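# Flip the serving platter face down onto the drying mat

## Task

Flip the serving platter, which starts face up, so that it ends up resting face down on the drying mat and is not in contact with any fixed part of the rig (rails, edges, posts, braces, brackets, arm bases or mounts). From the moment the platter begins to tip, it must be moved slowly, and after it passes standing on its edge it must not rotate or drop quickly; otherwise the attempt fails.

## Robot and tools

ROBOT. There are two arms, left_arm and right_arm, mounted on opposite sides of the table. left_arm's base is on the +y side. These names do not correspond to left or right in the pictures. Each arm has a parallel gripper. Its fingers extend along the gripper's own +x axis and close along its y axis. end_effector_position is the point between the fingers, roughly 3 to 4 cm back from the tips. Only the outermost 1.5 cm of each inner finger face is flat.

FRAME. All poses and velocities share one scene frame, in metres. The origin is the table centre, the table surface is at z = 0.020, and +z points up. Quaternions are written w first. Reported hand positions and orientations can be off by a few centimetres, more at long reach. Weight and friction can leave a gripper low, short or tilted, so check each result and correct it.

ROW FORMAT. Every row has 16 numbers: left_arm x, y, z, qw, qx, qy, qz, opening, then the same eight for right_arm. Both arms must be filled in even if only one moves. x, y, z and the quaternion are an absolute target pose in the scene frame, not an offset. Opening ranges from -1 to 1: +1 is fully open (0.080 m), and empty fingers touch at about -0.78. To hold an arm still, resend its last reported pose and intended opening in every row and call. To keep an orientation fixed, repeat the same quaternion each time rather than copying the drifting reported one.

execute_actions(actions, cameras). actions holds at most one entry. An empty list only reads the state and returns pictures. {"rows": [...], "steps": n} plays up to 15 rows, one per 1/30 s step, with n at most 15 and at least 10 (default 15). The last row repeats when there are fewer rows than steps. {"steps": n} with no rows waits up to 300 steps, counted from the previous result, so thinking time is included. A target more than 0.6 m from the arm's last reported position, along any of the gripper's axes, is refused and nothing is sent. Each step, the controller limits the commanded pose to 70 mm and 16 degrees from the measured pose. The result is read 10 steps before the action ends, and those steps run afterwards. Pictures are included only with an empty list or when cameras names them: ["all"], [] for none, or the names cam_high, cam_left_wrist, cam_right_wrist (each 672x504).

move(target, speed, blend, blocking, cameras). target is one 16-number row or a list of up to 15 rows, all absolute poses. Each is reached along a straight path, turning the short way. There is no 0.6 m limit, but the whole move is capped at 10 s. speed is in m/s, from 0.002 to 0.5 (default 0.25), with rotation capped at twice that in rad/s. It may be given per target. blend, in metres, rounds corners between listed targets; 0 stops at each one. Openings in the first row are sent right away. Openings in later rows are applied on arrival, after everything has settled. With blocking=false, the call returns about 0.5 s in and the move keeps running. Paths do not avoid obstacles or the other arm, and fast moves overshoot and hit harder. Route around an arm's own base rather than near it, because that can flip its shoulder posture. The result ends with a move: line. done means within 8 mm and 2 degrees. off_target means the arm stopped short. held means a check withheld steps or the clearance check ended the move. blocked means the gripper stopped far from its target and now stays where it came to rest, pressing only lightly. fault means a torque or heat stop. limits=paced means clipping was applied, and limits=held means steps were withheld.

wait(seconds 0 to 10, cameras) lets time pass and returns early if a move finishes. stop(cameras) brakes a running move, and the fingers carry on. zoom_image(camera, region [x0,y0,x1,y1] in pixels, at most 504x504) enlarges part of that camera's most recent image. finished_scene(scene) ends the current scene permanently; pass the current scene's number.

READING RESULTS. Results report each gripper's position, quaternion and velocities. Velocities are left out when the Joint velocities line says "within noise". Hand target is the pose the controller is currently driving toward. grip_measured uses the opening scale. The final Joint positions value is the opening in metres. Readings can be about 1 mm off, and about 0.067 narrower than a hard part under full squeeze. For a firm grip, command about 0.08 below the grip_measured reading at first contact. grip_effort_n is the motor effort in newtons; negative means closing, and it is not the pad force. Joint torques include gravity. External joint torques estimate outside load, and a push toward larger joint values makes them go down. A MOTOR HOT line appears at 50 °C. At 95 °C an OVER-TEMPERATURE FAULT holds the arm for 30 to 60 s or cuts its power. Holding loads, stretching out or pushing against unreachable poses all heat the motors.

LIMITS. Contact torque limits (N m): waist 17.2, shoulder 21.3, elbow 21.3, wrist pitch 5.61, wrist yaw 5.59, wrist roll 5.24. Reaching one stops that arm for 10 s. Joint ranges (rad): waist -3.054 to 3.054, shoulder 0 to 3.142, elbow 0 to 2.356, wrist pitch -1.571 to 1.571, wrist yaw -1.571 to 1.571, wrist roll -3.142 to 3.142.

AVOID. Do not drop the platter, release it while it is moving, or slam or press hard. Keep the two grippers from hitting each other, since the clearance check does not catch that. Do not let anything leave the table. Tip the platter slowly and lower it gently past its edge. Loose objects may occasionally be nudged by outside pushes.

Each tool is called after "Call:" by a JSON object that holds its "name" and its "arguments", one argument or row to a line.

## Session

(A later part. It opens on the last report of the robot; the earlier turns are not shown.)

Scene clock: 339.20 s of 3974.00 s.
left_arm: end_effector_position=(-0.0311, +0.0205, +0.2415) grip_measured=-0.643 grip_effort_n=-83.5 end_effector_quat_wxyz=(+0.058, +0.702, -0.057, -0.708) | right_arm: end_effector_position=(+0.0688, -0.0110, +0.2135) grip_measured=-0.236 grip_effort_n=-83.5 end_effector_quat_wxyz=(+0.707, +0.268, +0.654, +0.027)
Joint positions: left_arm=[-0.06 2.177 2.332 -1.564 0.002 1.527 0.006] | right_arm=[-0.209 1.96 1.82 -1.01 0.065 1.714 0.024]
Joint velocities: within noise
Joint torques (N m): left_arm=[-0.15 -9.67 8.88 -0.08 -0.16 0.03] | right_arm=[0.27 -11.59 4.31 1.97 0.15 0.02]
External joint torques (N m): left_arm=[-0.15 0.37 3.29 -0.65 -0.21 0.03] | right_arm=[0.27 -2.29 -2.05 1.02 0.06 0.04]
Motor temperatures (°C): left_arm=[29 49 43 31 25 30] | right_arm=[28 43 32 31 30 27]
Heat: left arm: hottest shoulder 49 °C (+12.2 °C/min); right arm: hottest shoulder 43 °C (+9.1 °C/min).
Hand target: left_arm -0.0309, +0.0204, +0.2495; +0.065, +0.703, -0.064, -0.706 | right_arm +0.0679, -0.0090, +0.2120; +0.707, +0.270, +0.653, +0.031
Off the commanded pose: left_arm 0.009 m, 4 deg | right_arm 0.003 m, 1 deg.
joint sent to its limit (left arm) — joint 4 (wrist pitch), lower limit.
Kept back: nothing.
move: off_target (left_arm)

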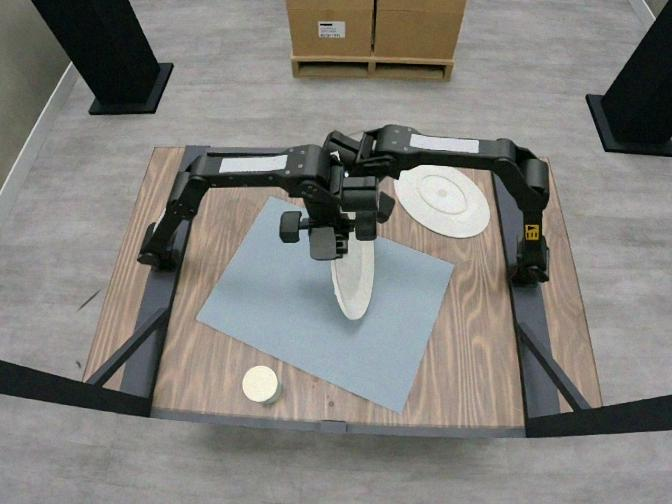

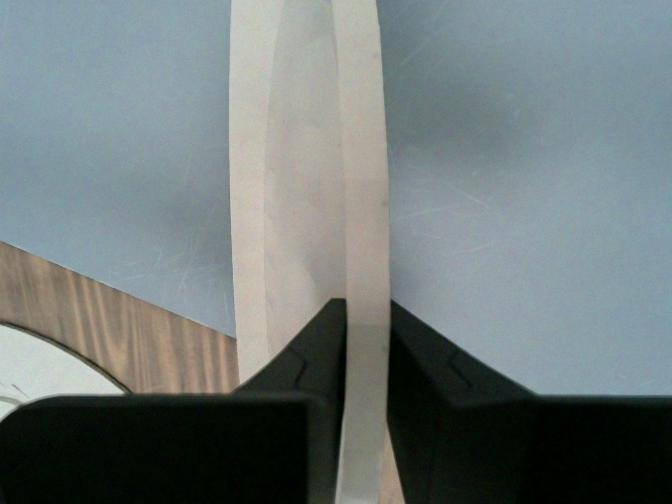

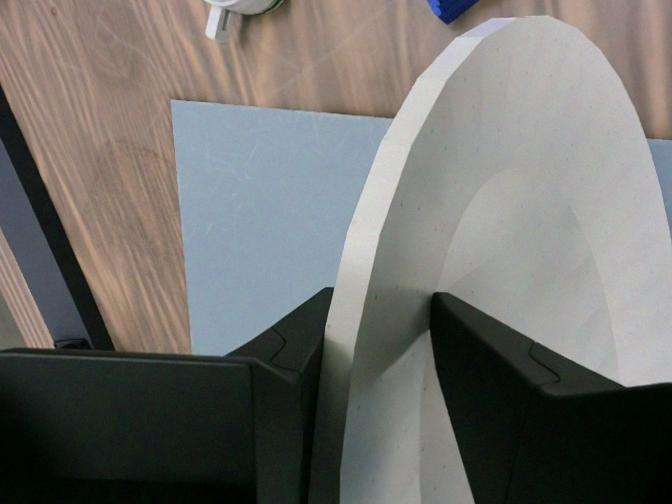

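Call:
{"name": "move", "arguments": {
  "target": [
    [-0.031,0.02,0.25,0.0308,0.7064,-0.0308,-0.7064,-0.9,0.068,-0.011,0.213,0.7065,0.2705,0.6533,0.0308,0.3],
    [-0.031,0.02,0.25,0.0308,0.7064,-0.0308,-0.7064,-0.9,0.068,-0.003,0.222,0.7033,0.171,0.6861,-0.0739,0.3],
    [-0.031,0.02,0.25,0.0308,0.7064,-0.0308,-0.7064,-0.9,0.068,-0.003,0.222,0.7033,0.171,0.6861,-0.0739,-0.4],
    [-0.031,0.02,0.25,0.0308,0.7064,-0.0308,-0.7064,-0.9,0.068,-0.003,0.222,0.7033,0.171,0.6861,-0.0739,-0.9]
  ],
  "speed": 0.1
}}

Scene clock: 344.97 s of 3974.00 s.
left_arm: end_effector_position=(-0.0312, +0.0218, +0.2412) grip_measured=-0.643 grip_effort_n=-83.5 end_effector_quat_wxyz=(+0.053, +0.703, -0.057, -0.707) | right_arm: end_effector_position=(+0.0669, -0.0082, +0.2262) grip_measured=-0.495 grip_effort_n=-83.5 end_effector_quat_wxyz=(+0.704, +0.193, +0.682, -0.046)
Joint positions: left_arm=[-0.062 2.177 2.332 -1.569 -0.002 1.533 0.006] | right_arm=[-0.217 2.227 2.342 -1.478 0.024 1.709 0.013]
Joint velocities: within noise
Joint torques (N m): left_arm=[-0.02 -9.68 8.92 0.31 -0.03 -0.17] | right_arm=[-0.05 -10.54 5.62 1.09 -0.03 0.16]
External joint torques (N m): left_arm=[-0.02 0.31 3.35 -0.25 -0.08 -0.16] | right_arm=[-0.07 -0.03 -0.14 0.45 -0.09 0.17]
Motor temperatures (°C): left_arm=[29 49 42 30 25 30] | right_arm=[27 43 32 31 30 27]
Heat: left arm: hottest shoulder 49 °C (+12.0 °C/min); right arm: hottest shoulder 43 °C (+9.0 °C/min).
Hand target: left_arm -0.0310, +0.0204, +0.2496; +0.065, +0.703, -0.065, -0.706 | right_arm +0.0678, -0.0038, +0.2215; +0.702, +0.196, +0.683, -0.048
Off the commanded pose: left_arm 0.009 m, 4 deg | right_arm 0.007 m, 4 deg.
joint sent to its limit (left arm) — joint 4 (wrist pitch), lower limit.
joint sent to its limit (right arm) — joint 3 (elbow), upper limit, where the elbow is as straight as it goes.
Kept back: nothing.
move: off_target (left_arm, right_arm); target 3's new opening was sent with right_arm's hand 0.005 m and 5 deg from that target; target 4's new opening was sent with right_arm's hand 0.005 m and 5 deg from that target

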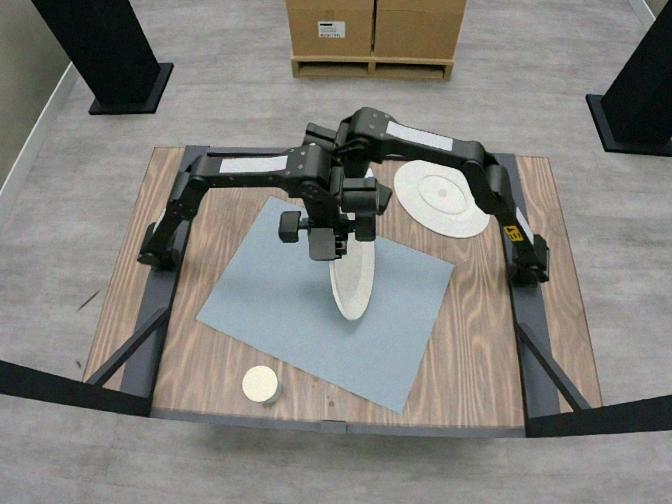

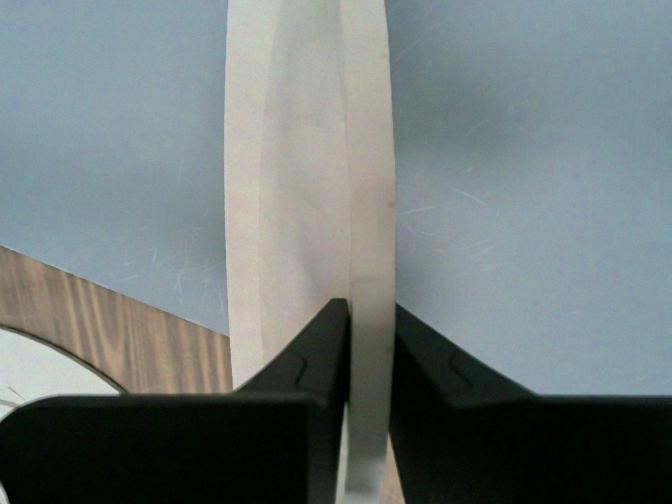

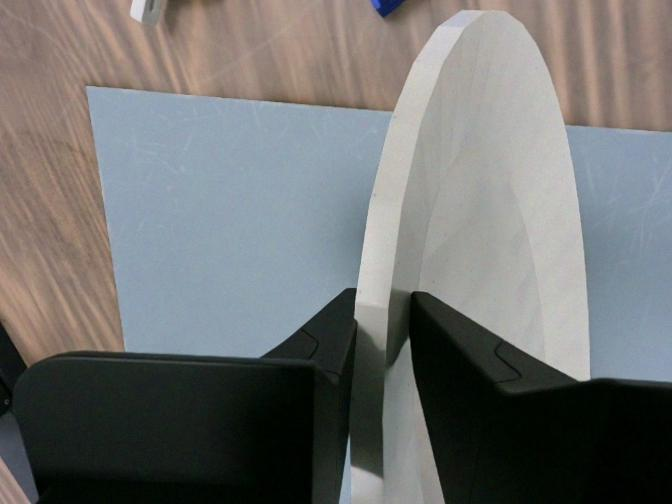

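Call:
{"name": "move", "arguments": {
  "target": [
    [-0.031,0.022,0.244,0.055,0.702,-0.055,-0.708,-0.62,0.068,-0.006,0.224,0.7033,0.19,0.683,-0.05,-0.95],
    [-0.031,0.022,0.244,0.055,0.702,-0.055,-0.708,-0.5,0.068,-0.006,0.224,0.7033,0.19,0.683,-0.05,-0.95],
    [-0.031,0.022,0.244,0.055,0.702,-0.055,-0.708,-0.2,0.068,-0.006,0.224,0.7033,0.19,0.683,-0.05,-0.95]
  ],
  "speed": 0.05
}}

Scene clock: 348.60 s of 3974.00 s.
left_arm: end_effector_position=(-0.0312, +0.0220, +0.2419) grip_measured=-0.205 grip_effort_n=18.4 end_effector_quat_wxyz=(+0.055, +0.703, -0.057, -0.707) | right_arm: end_effector_position=(+0.0681, -0.0101, +0.2261) grip_measured=-0.495 grip_effort_n=-83.5 end_effector_quat_wxyz=(+0.704, +0.191, +0.682, -0.049)
Joint positions: left_arm=[-0.062 2.175 2.332 -1.569 -0.002 1.531 0.026] | right_arm=[-0.22 2.227 2.343 -1.486 0.024 1.706 0.013]
Joint velocities: within noise
Joint torques (N m): left_arm=[0.09 -9.16 6.96 0.34 0.21 -0.08] | right_arm=[-0.01 -11.67 5.59 0.98 -0.03 0.03]
External joint torques (N m): left_arm=[0.09 0.86 1.36 -0.25 0.16 -0.07] | right_arm=[-0.02 -1.16 -0.17 0.34 -0.09 0.04]
Motor temperatures (°C): left_arm=[29 49 41 30 25 30] | right_arm=[27 43 32 32 30 26]
Heat: left arm: hottest shoulder 49 °C (+12.1 °C/min); right arm: hottest shoulder 43 °C (+8.1 °C/min).
Hand target: left_arm -0.0310, +0.0221, +0.2438; +0.057, +0.702, -0.057, -0.708 | right_arm +0.0680, -0.0064, +0.2237; +0.703, +0.193, +0.683, -0.047
Off the commanded pose: left_arm 0.002 m, 0 deg | right_arm 0.005 m, 0 deg.
joint sent to its limit (left arm) — joint 4 (wrist pitch), lower limit.
joint sent to its limit (right arm) — joint 3 (elbow), upper limit, where the elbow is as straight as it goes.
Kept back: nothing.
move: done

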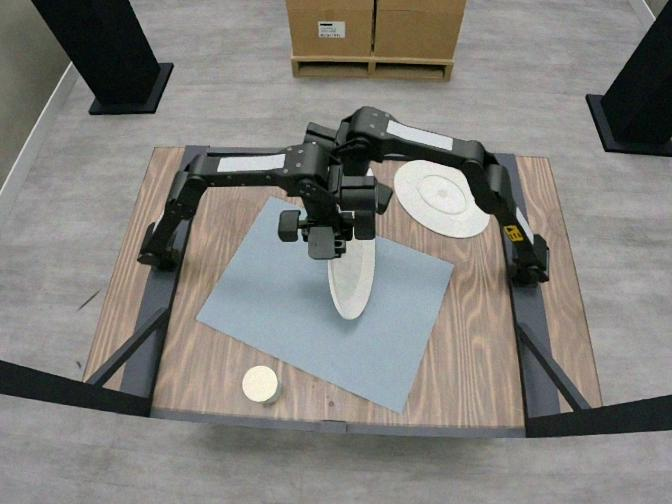

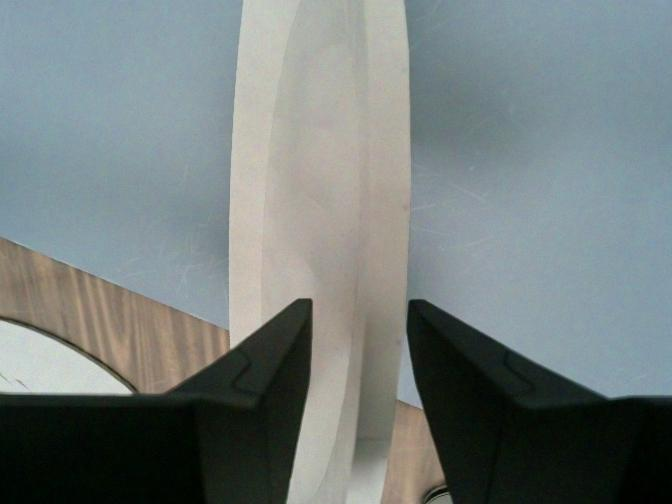

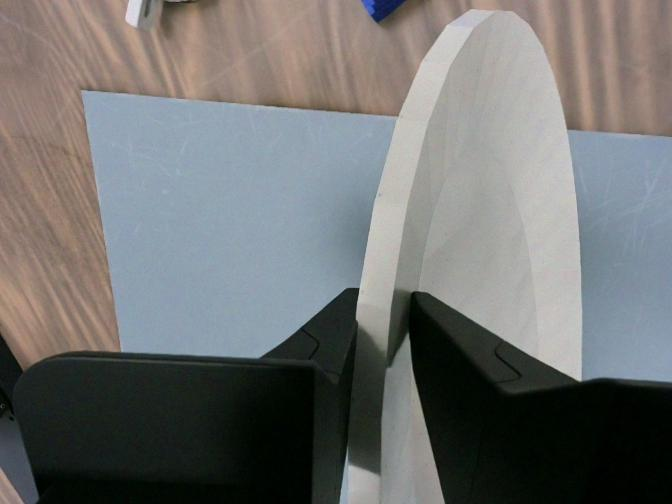

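Call:
{"name": "move", "arguments": {
  "target": [
    [-0.031,0.022,0.244,0.055,0.702,-0.055,-0.708,0.8,0.068,-0.006,0.224,0.7033,0.19,0.683,-0.05,-0.95],
    [-0.031,0.026,0.325,0.0923,0.7011,-0.0923,-0.7011,0.8,0.068,-0.006,0.224,0.7033,0.19,0.683,-0.05,-0.95],
    [-0.05,0.2,0.33,0.2,0.68,-0.2,-0.68,0,0.068,-0.006,0.224,0.7033,0.19,0.683,-0.05,-0.95]
  ],
  "speed": [0.05,0.06,0.25]
}}

Scene clock: 353.07 s of 3974.00 s.
left_arm: end_effector_position=(-0.0502, +0.1988, +0.3319) grip_measured=+0.005 grip_effort_n=-18.8 end_effector_quat_wxyz=(+0.200, +0.677, -0.201, -0.680) | right_arm: end_effector_position=(+0.0681, -0.0101, +0.2261) grip_measured=-0.495 grip_effort_n=-83.5 end_effector_quat_wxyz=(+0.704, +0.191, +0.682, -0.049)
Joint positions: left_arm=[-0.224 1.21 1.492 -1.287 -0.107 1.397 0.035] | right_arm=[-0.22 2.227 2.343 -1.486 0.024 1.706 0.013]
Joint velocities: within noise
Joint torques (N m): left_arm=[-0.26 -3.6 5.84 1.22 -0.21 -0.1] | right_arm=[-0.13 -11.43 5.45 0.97 0.01 0.07]
External joint torques (N m): left_arm=[-0.26 -0.47 -0.08 0.01 -0.19 -0.07] | right_arm=[-0.06 -0.84 -0.33 0.34 -0.06 0.08]
Motor temperatures (°C): left_arm=[29 48 40 29 25 30] | right_arm=[27 43 32 32 30 26]
Heat: left arm: hottest shoulder 48 °C (+11.2 °C/min); right arm: hottest shoulder 43 °C (+7.1 °C/min).
Hand target: left_arm -0.0500, +0.2000, +0.3300; +0.199, +0.678, -0.199, -0.678 | right_arm +0.0680, -0.0064, +0.2237; +0.703, +0.193, +0.683, -0.047
Off the commanded pose: left_arm 0.002 m, 0 deg | right_arm 0.005 m, 0 deg.
joint sent to its limit (right arm) — joint 3 (elbow), upper limit, where the elbow is as straight as it goes.
Kept back: nothing.
move: done

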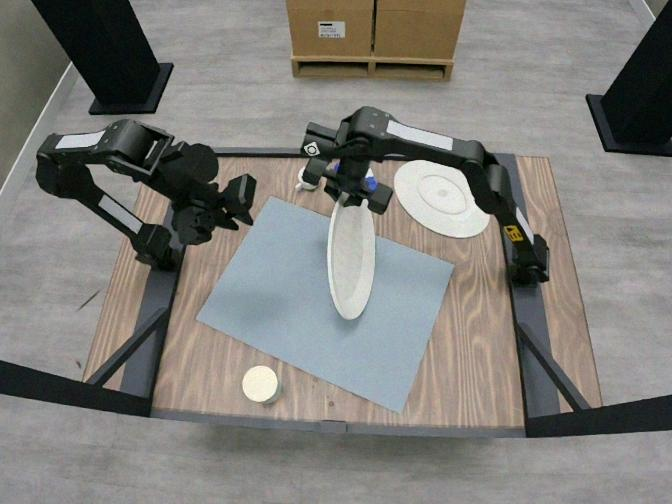

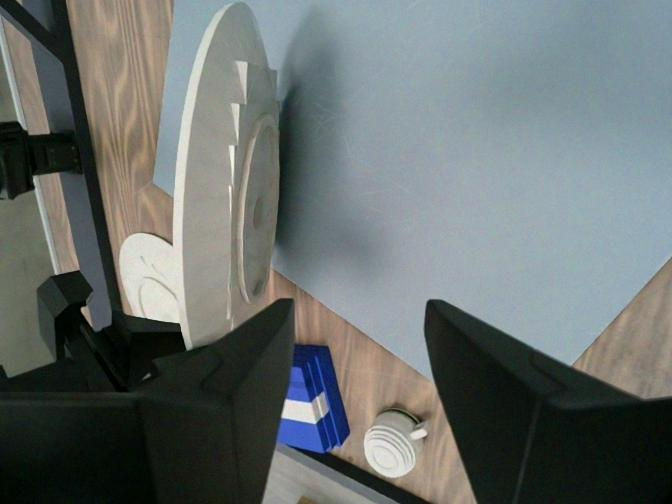

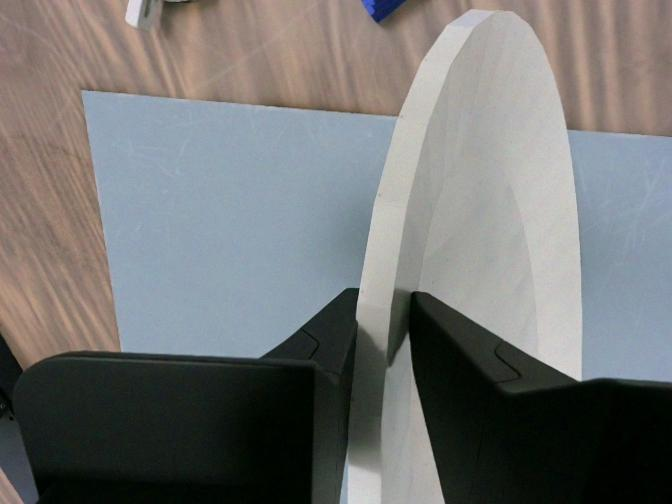

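Call:
{"name": "move", "arguments": {
  "target": [
    [-0.05,0.2,0.33,0.2,0.68,-0.2,-0.68,0,0.066,-0.004,0.24,0.6841,0.2506,0.6848,0.0098,-0.95],
    [-0.05,0.2,0.33,0.2,0.68,-0.2,-0.68,0,0.066,-0.016,0.245,0.6455,0.3377,0.6776,0.099,-0.95]
  ],
  "speed": 0.03
}}

Call:
{"name": "zoom_image", "arguments": {
  "camera": "cam_high",
  "region": [250, 90, 460, 340]
}}

Scene clock: 363.17 s of 3974.00 s.
left_arm: end_effector_position=(-0.0502, +0.1988, +0.3319) grip_measured=+0.004 grip_effort_n=-18.8 end_effector_quat_wxyz=(+0.200, +0.677, -0.201, -0.679) | right_arm: end_effector_position=(+0.0648, -0.0229, +0.2315) grip_measured=-0.343 grip_effort_n=-83.5 end_effector_quat_wxyz=(+0.656, +0.313, +0.682, +0.080)
Joint positions: left_arm=[-0.224 1.21 1.492 -1.287 -0.107 1.397 0.035] | right_arm=[-0.25 1.8 1.625 -0.834 -0.067 1.701 0.02]
Joint velocities: within noise
Joint torques (N m): left_arm=[-0.26 -3.62 5.86 1.22 -0.2 -0.1] | right_arm=[-0.03 -12.61 6.03 3.64 -0.28 0.43]
External joint torques (N m): left_arm=[-0.26 -0.46 -0.06 0.01 -0.19 -0.07] | right_arm=[-0.11 -4.23 -0.6 2.47 -0.28 0.45]
Motor temperatures (°C): left_arm=[29 44 39 29 25 30] | right_arm=[27 45 33 37 30 26]
Heat: left arm: hottest shoulder 44 °C (+5.1 °C/min); right arm: hottest shoulder 45 °C (+8.1 °C/min).
Hand target: left_arm -0.0499, +0.2000, +0.3300; +0.200, +0.678, -0.199, -0.678 | right_arm +0.0660, -0.0166, +0.2452; +0.646, +0.337, +0.678, +0.099
Off the commanded pose: left_arm 0.002 m, 0 deg | right_arm 0.015 m, 4 deg.
Kept back: nothing.
move: off_target (right_arm)

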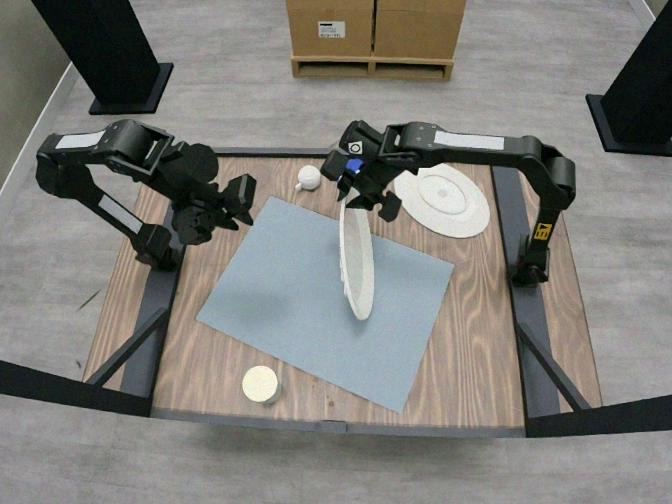

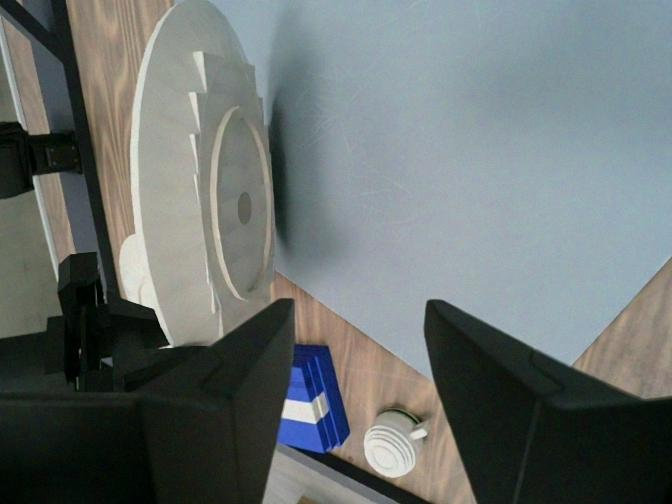

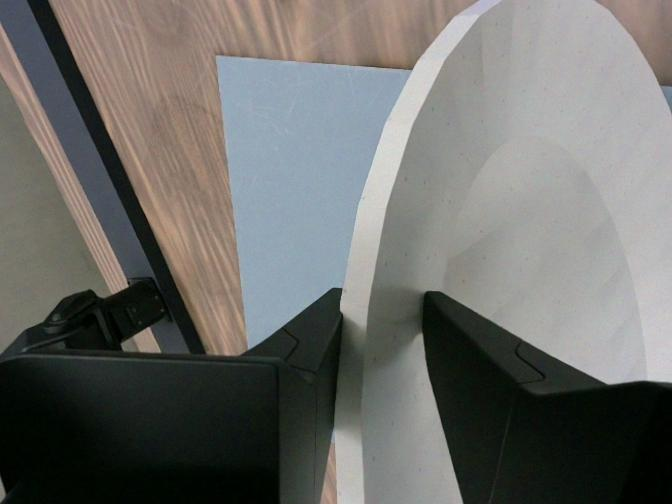

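Scaled by 2.016 from the camera's 672x504 image, which has a finer 960x720 frame.

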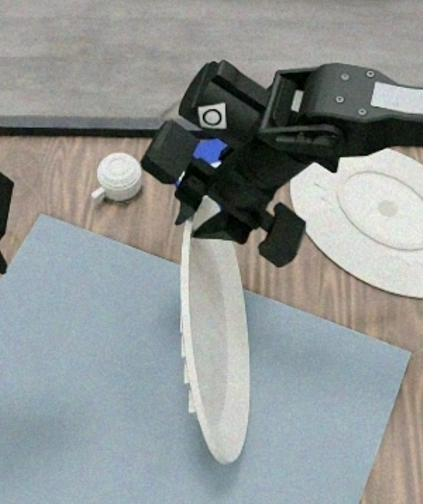

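Call:
{"name": "move", "arguments": {
  "target": [
    [-0.05,0.2,0.33,0.2,0.68,-0.2,-0.68,0,0.066,-0.064,0.247,0.6455,0.3377,0.6776,0.099,-0.95],
    [-0.05,0.2,0.33,0.2,0.68,-0.2,-0.68,0,0.066,-0.118,0.243,0.6455,0.3377,0.6776,0.099,-0.95]
  ],
  "speed": 0.03
}}

Call:
{"name": "zoom_image", "arguments": {
  "camera": "cam_high",
  "region": [250, 90, 460, 340]
}}

Scene clock: 368.47 s of 3974.00 s.
left_arm: end_effector_position=(-0.0502, +0.1988, +0.3319) grip_measured=+0.004 grip_effort_n=-18.8 end_effector_quat_wxyz=(+0.200, +0.677, -0.201, -0.679) | right_arm: end_effector_position=(+0.0646, -0.1173, +0.2406) grip_measured=-0.571 grip_effort_n=-83.5 end_effector_quat_wxyz=(+0.647, +0.331, +0.680, +0.095)
Joint positions: left_arm=[-0.224 1.21 1.492 -1.287 -0.107 1.397 0.035] | right_arm=[-0.335 1.422 1.244 -0.791 -0.126 1.643 0.009]
Joint velocities: within noise
Joint torques (N m): left_arm=[-0.24 -3.6 5.85 1.22 -0.2 -0.1] | right_arm=[-0.43 -8.06 4.96 1.76 -0.03 0.02]
External joint torques (N m): left_arm=[-0.26 -0.52 -0.01 0.03 -0.18 -0.07] | right_arm=[-0.42 -2.51 -1.74 0.55 -0.01 0.05]
Motor temperatures (°C): left_arm=[29 43 38 29 25 30] | right_arm=[27 45 33 40 30 26]
Heat: left arm: hottest shoulder 43 °C (+2.0 °C/min); right arm: hottest shoulder 45 °C (+8.1 °C/min), its wrist pitch heating fast: 40 °C (+41.9 °C/min). Heating fast: the right arm's wrist pitch motor: a push or a pull is the cause, and it goes on while you think. Ease it with your next call, before anything else.
Hand target: left_arm -0.0499, +0.2000, +0.3300; +0.200, +0.678, -0.199, -0.678 | right_arm +0.0660, -0.1179, +0.2430; +0.646, +0.338, +0.678, +0.099
Off the commanded pose: left_arm 0.002 m, 0 deg | right_arm 0.003 m, 1 deg.
Kept back: nothing.
move: done

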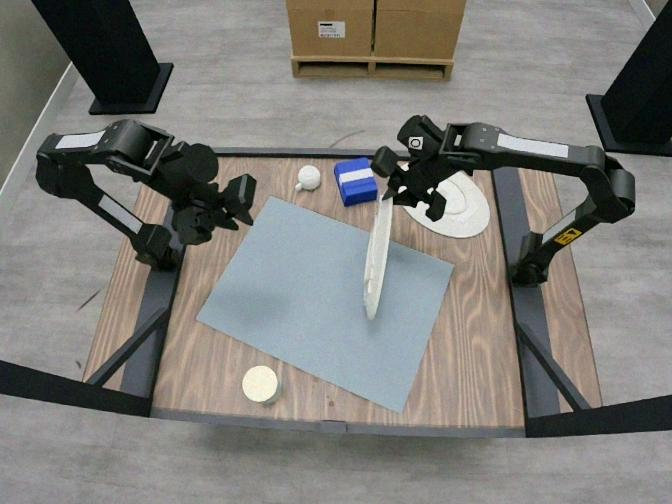

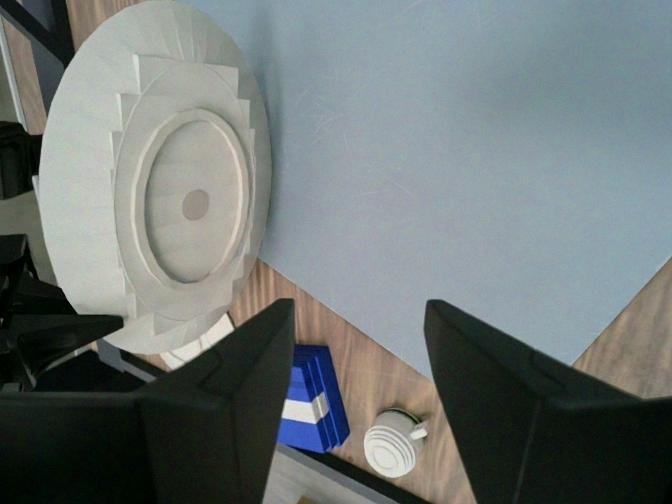

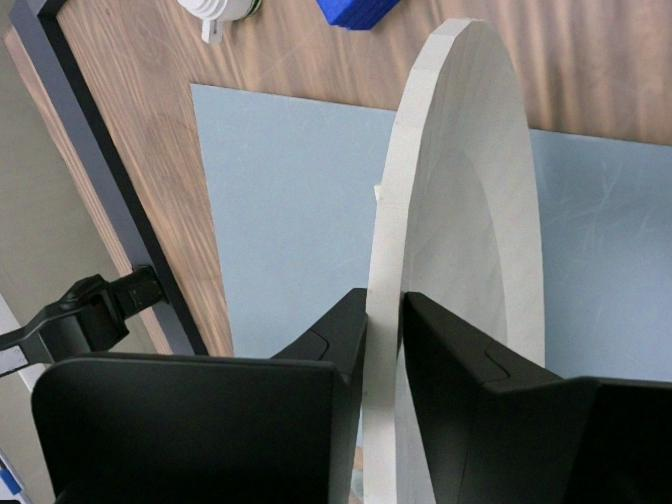

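Scaled by 2.016 from the camera's 672x504 image, which has a finer 960x720 frame.

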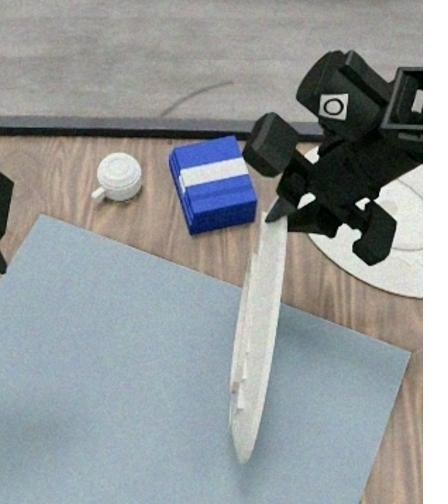

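Call:
{"name": "move", "arguments": {
  "target": [
    [-0.05,0.2,0.33,0.2,0.68,-0.2,-0.68,0,0.066,-0.113,0.232,0.5959,0.4191,0.6589,0.1866,-0.95],
    [-0.05,0.2,0.33,0.2,0.68,-0.2,-0.68,0,0.064,-0.108,0.205,0.5361,0.4932,0.6289,0.271,-0.95]
  ],
  "speed": 0.03
}}

Call:
{"name": "zoom_image", "arguments": {
  "camera": "cam_high",
  "region": [250, 90, 460, 340]
}}

Scene clock: 378.33 s of 3974.00 s.
left_arm: end_effector_position=(-0.0502, +0.1988, +0.3319) grip_measured=+0.004 grip_effort_n=-18.8 end_effector_quat_wxyz=(+0.200, +0.677, -0.201, -0.679) | right_arm: end_effector_position=(+0.0737, -0.1088, +0.2229) grip_measured=-0.324 grip_effort_n=-83.5 end_effector_quat_wxyz=(+0.542, +0.507, +0.607, +0.284)
Joint positions: left_arm=[-0.224 1.21 1.492 -1.287 -0.107 1.397 0.035] | right_arm=[-0.406 1.226 0.636 0.196 -0.261 1.738 0.02]
Joint velocities: within noise
Joint torques (N m): left_arm=[-0.25 -3.6 5.85 1.22 -0.2 -0.1] | right_arm=[1.5 -2.31 3.55 1.56 -0.47 0.43]
External joint torques (N m): left_arm=[-0.25 -0.47 -0.04 0.02 -0.19 -0.07] | right_arm=[1.54 2 -3.45 -0.14 -0.44 0.48]
Motor temperatures (°C): left_arm=[29 40 37 29 25 30] | right_arm=[27 42 32 41 30 26]
Heat: left arm: hottest shoulder 40 °C (-6.1 °C/min); right arm: hottest shoulder 42 °C (+5.1 °C/min).
Hand target: left_arm -0.0499, +0.2000, +0.3300; +0.200, +0.678, -0.199, -0.678 | right_arm +0.0640, -0.1088, +0.2054; +0.537, +0.493, +0.629, +0.271
Off the commanded pose: left_arm 0.002 m, 0 deg | right_arm 0.020 m, 3 deg.
Kept back: nothing.
move: off_target (right_arm)

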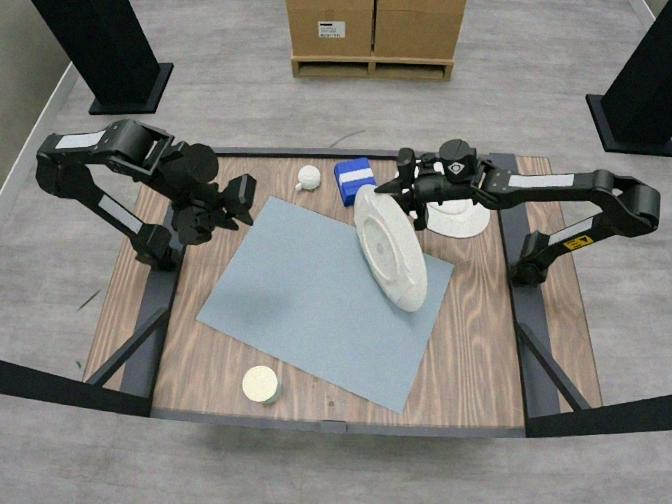

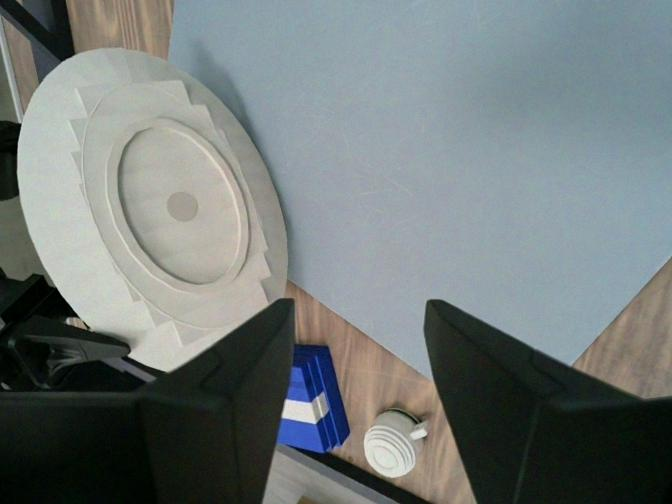

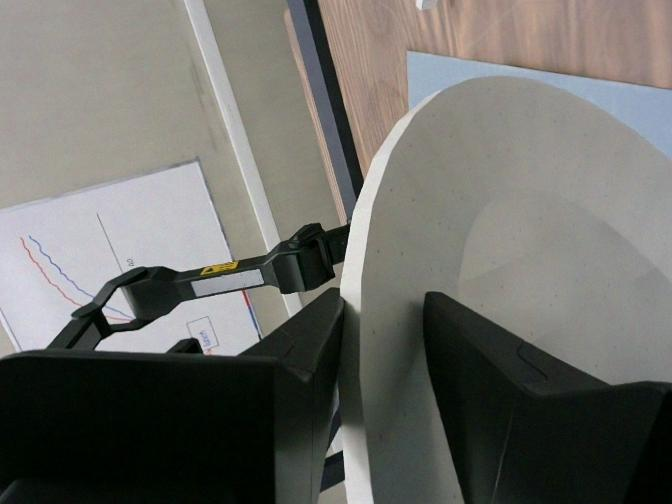

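Scaled by 2.016 from the camera's 672x504 image, which has a finer 960x720 frame.

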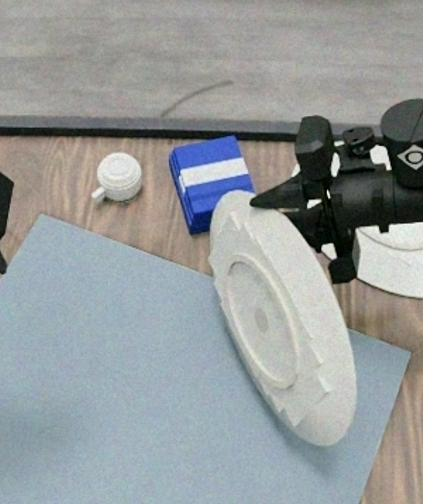

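Call:
{"name": "move", "arguments": {
  "target": [
    [-0.05,0.2,0.33,0.2,0.68,-0.2,-0.68,0,0.07,-0.085,0.205,0.5361,0.4932,0.6289,0.271,-0.95],
    [-0.05,0.2,0.33,0.2,0.68,-0.2,-0.68,0,0.07,-0.075,0.178,0.4768,0.5508,0.5942,0.3405,-0.95]
  ],
  "speed": 0.03
}}

Call:
{"name": "zoom_image", "arguments": {
  "camera": "cam_high",
  "region": [250, 90, 460, 340]
}}

Scene clock: 384.13 s of 3974.00 s.
left_arm: end_effector_position=(-0.0502, +0.1988, +0.3319) grip_measured=+0.004 grip_effort_n=-18.8 end_effector_quat_wxyz=(+0.200, +0.677, -0.201, -0.679) | right_arm: end_effector_position=(+0.0929, -0.0741, +0.2186) grip_measured=-0.764 grip_effort_n=-83.5 end_effector_quat_wxyz=(+0.472, +0.588, +0.545, +0.366)
Joint positions: left_arm=[-0.224 1.21 1.492 -1.287 -0.107 1.397 0.035] | right_arm=[-0.417 1.51 0.536 0.887 -0.262 1.839 0.001]
Joint velocities: within noise
Joint torques (N m): left_arm=[-0.04 -3.11 7 1.09 -0.02 -0.03] | right_arm=[0.64 -6.12 4.49 1.32 -0.2 -0.04]
External joint torques (N m): left_arm=[-0.05 -0.03 1.14 -0.1 0 0] | right_arm=[0.64 -0.8 -1.29 -0.38 -0.19 0.01]
Motor temperatures (°C): left_arm=[29 39 36 29 25 30] | right_arm=[28 41 32 39 31 27]
Heat: left arm: hottest shoulder 39 °C (-9.1 °C/min); right arm: hottest shoulder 41 °C (+2.0 °C/min).
Hand target: left_arm -0.0502, +0.1988, +0.3319; +0.200, +0.677, -0.201, -0.679 | right_arm +0.0880, -0.0733, +0.2153; +0.471, +0.583, +0.552, +0.366
Off the commanded pose: left_arm 0.002 m, 0 deg | right_arm 0.047 m, 8 deg.
Kept back: nothing.
move: blocked (right_arm; both arms now hold where they are)

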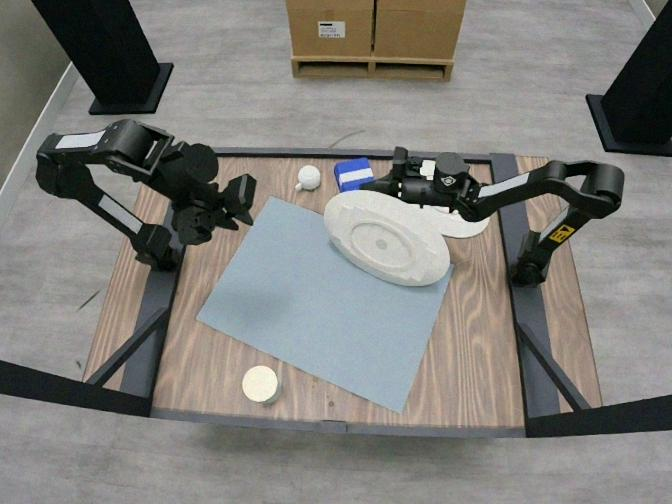

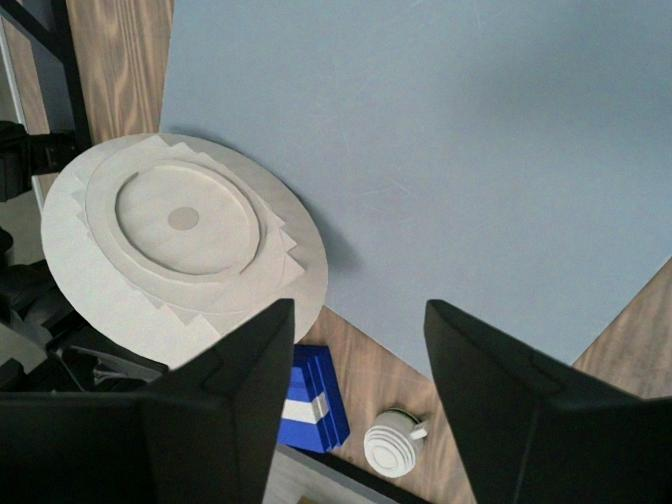

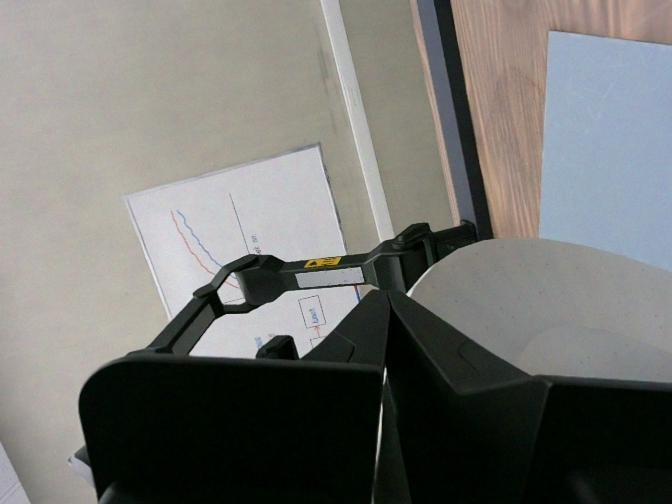

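Scaled by 2.016 from the camera's 672x504 image, which has a finer 960x720 frame.

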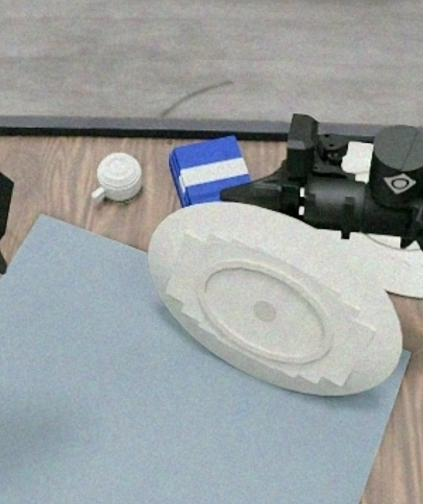

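Call:
{"name": "move", "arguments": {
  "target": [-0.0502,0.1988,0.3319,0.2,0.677,-0.201,-0.679,0,0.093,-0.078,0.18,0.472,0.588,0.545,0.366,-0.8],
  "speed": 0.03
}}

Call:
{"name": "zoom_image", "arguments": {
  "camera": "cam_high",
  "region": [250, 90, 460, 340]
}}

Scene clock: 386.67 s of 3974.00 s.
left_arm: end_effector_position=(-0.0502, +0.1988, +0.3319) grip_measured=+0.004 grip_effort_n=-18.8 end_effector_quat_wxyz=(+0.200, +0.677, -0.201, -0.679) | right_arm: end_effector_position=(+0.1079, -0.0780, +0.2083) grip_measured=-0.764 grip_effort_n=-83.5 end_effector_quat_wxyz=(+0.466, +0.612, +0.511, +0.384)
Joint positions: left_arm=[-0.224 1.21 1.492 -1.287 -0.107 1.397 0.035] | right_arm=[-0.452 1.62 0.487 1.126 -0.252 1.843 0.001]
Joint velocities: within noise
Joint torques (N m): left_arm=[-0.08 -3.14 6.94 1.14 -0.06 -0.01] | right_arm=[1.88 -2.98 0.86 0.43 -0.57 -0.21]
External joint torques (N m): left_arm=[-0.08 0.02 1.04 -0.06 -0.04 0.02] | right_arm=[1.87 2.65 -4.37 -1.29 -0.57 -0.16]
Motor temperatures (°C): left_arm=[29 39 36 29 25 30] | right_arm=[28 40 32 39 31 27]
Heat: left arm: hottest shoulder 39 °C (-9.1 °C/min); right arm: hottest shoulder 40 °C (+1.0 °C/min).
Hand target: left_arm -0.0501, +0.1988, +0.3319; +0.200, +0.677, -0.201, -0.679 | right_arm +0.0930, -0.0792, +0.1810; +0.472, +0.588, +0.545, +0.366
Off the commanded pose: left_arm 0.000 m, 0 deg | right_arm 0.032 m, 5 deg.
Kept back: nothing.
move: off_target (right_arm)

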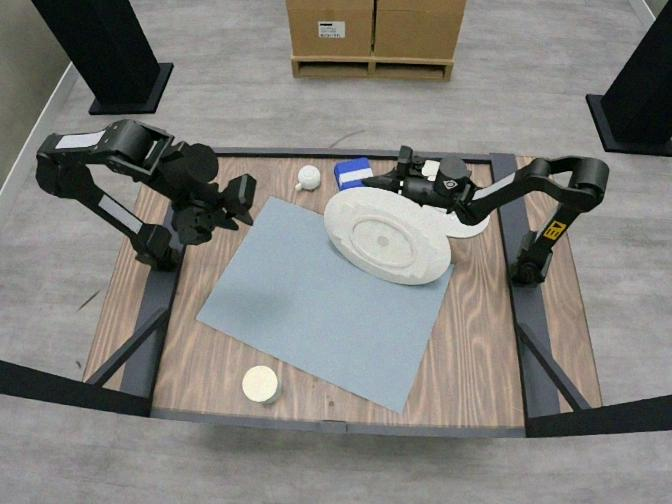

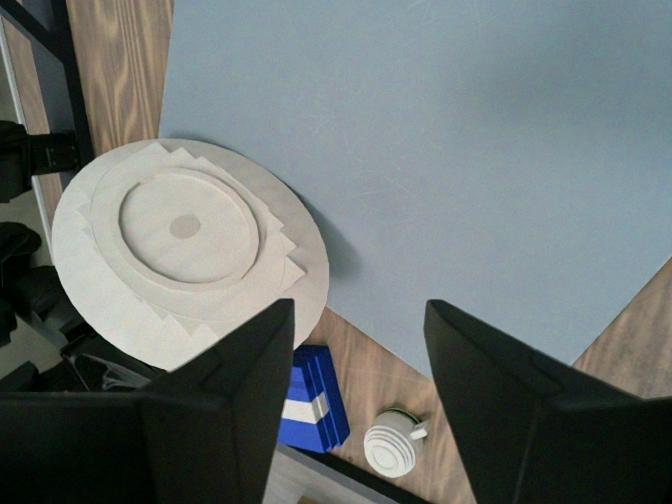

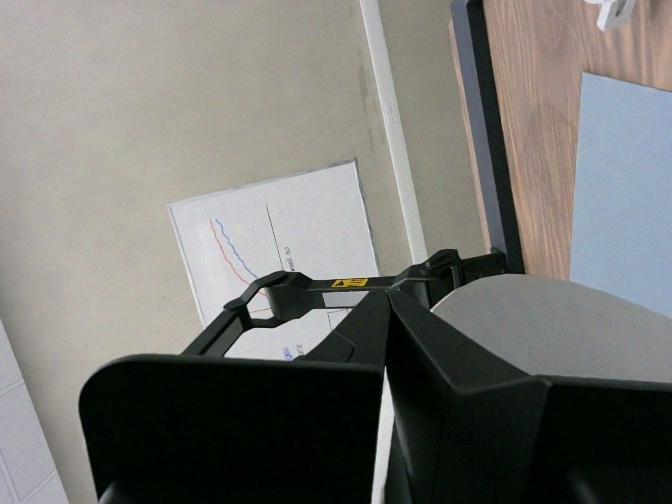

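Scaled by 2.016 from the camera's 672x504 image, which has a finer 960x720 frame.

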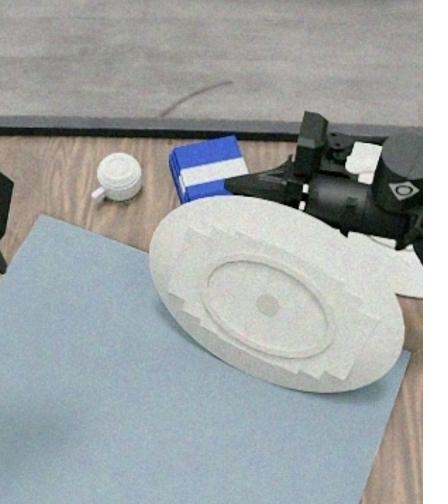

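Call:
{"name": "move", "arguments": {
  "target": [-0.0502,0.1988,0.3319,0.2,0.677,-0.201,-0.679,0,0.135,-0.085,0.165,0.472,0.588,0.545,0.366,-0.8],
  "speed": 0.03
}}

Call:
{"name": "zoom_image", "arguments": {
  "camera": "cam_high",
  "region": [250, 90, 460, 340]
}}

Scene clock: 389.40 s of 3974.00 s.
left_arm: end_effector_position=(-0.0502, +0.1988, +0.3319) grip_measured=+0.004 grip_effort_n=-18.8 end_effector_quat_wxyz=(+0.200, +0.677, -0.201, -0.679) | right_arm: end_effector_position=(+0.1511, -0.0909, +0.1757) grip_measured=-0.764 grip_effort_n=-83.5 end_effector_quat_wxyz=(+0.478, +0.609, +0.520, +0.361)
Joint positions: left_arm=[-0.224 1.21 1.492 -1.287 -0.107 1.397 0.035] | right_arm=[-0.61 1.751 0.498 1.191 -0.393 1.834 0.001]
Joint velocities: within noise
Joint torques (N m): left_arm=[-0.06 -3.13 6.94 1.14 -0.06 -0.01] | right_arm=[2.26 -4.89 3.25 1.08 -0.94 -0.37]
External joint torques (N m): left_arm=[-0.05 -0.03 1.04 -0.07 -0.05 0.02] | right_arm=[2.29 1.22 -1.47 -0.63 -0.94 -0.32]
Motor temperatures (°C): left_arm=[29 39 36 29 25 30] | right_arm=[28 39 31 38 31 27]
Heat: left arm: hottest shoulder 39 °C (-8.1 °C/min); right arm: hottest shoulder 39 °C (-1.0 °C/min).
Hand target: left_arm -0.0501, +0.1988, +0.3319; +0.200, +0.677, -0.201, -0.679 | right_arm +0.1350, -0.0858, +0.1652; +0.472, +0.588, +0.545, +0.366
Off the commanded pose: left_arm 0.000 m, 0 deg | right_arm 0.020 m, 4 deg.
Kept back: nothing.
move: off_target (right_arm)

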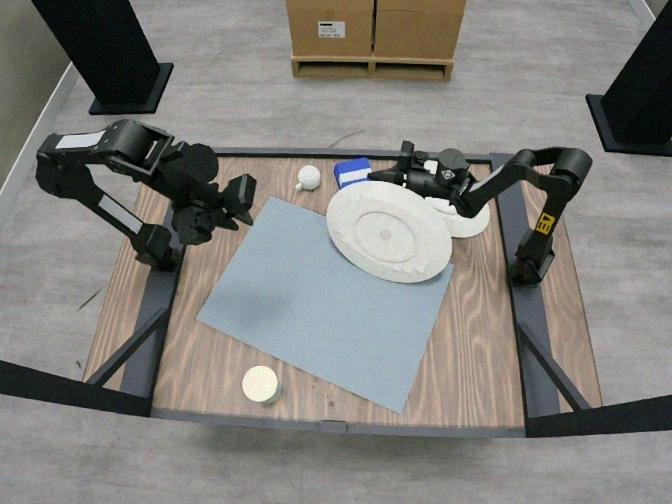

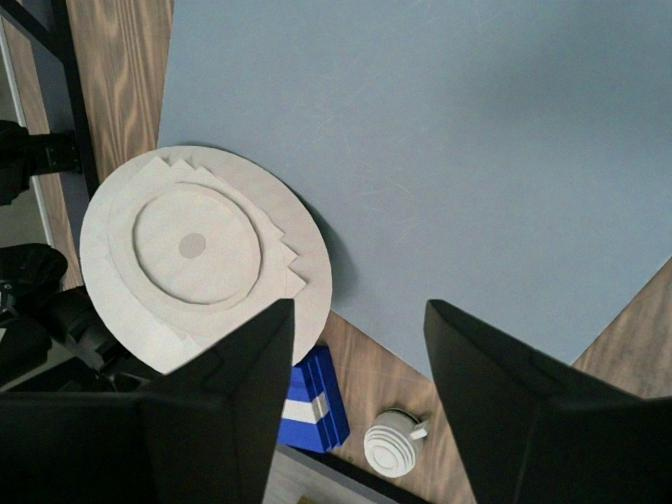

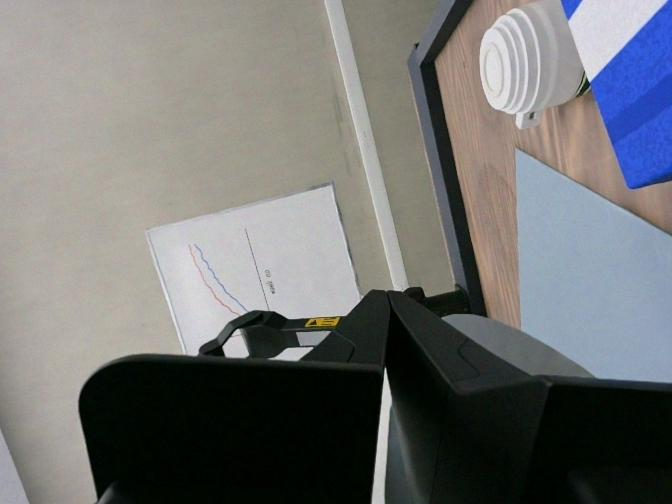

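Scaled by 2.016 from the camera's 672x504 image, which has a finer 960x720 frame.

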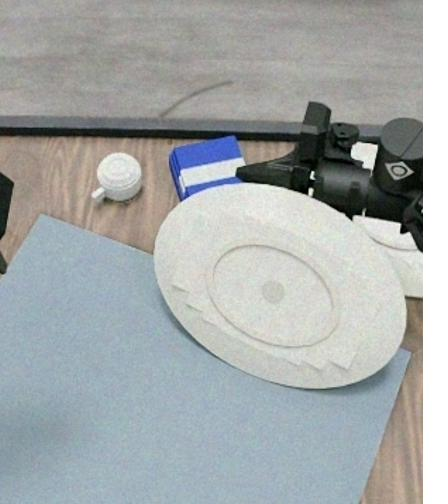

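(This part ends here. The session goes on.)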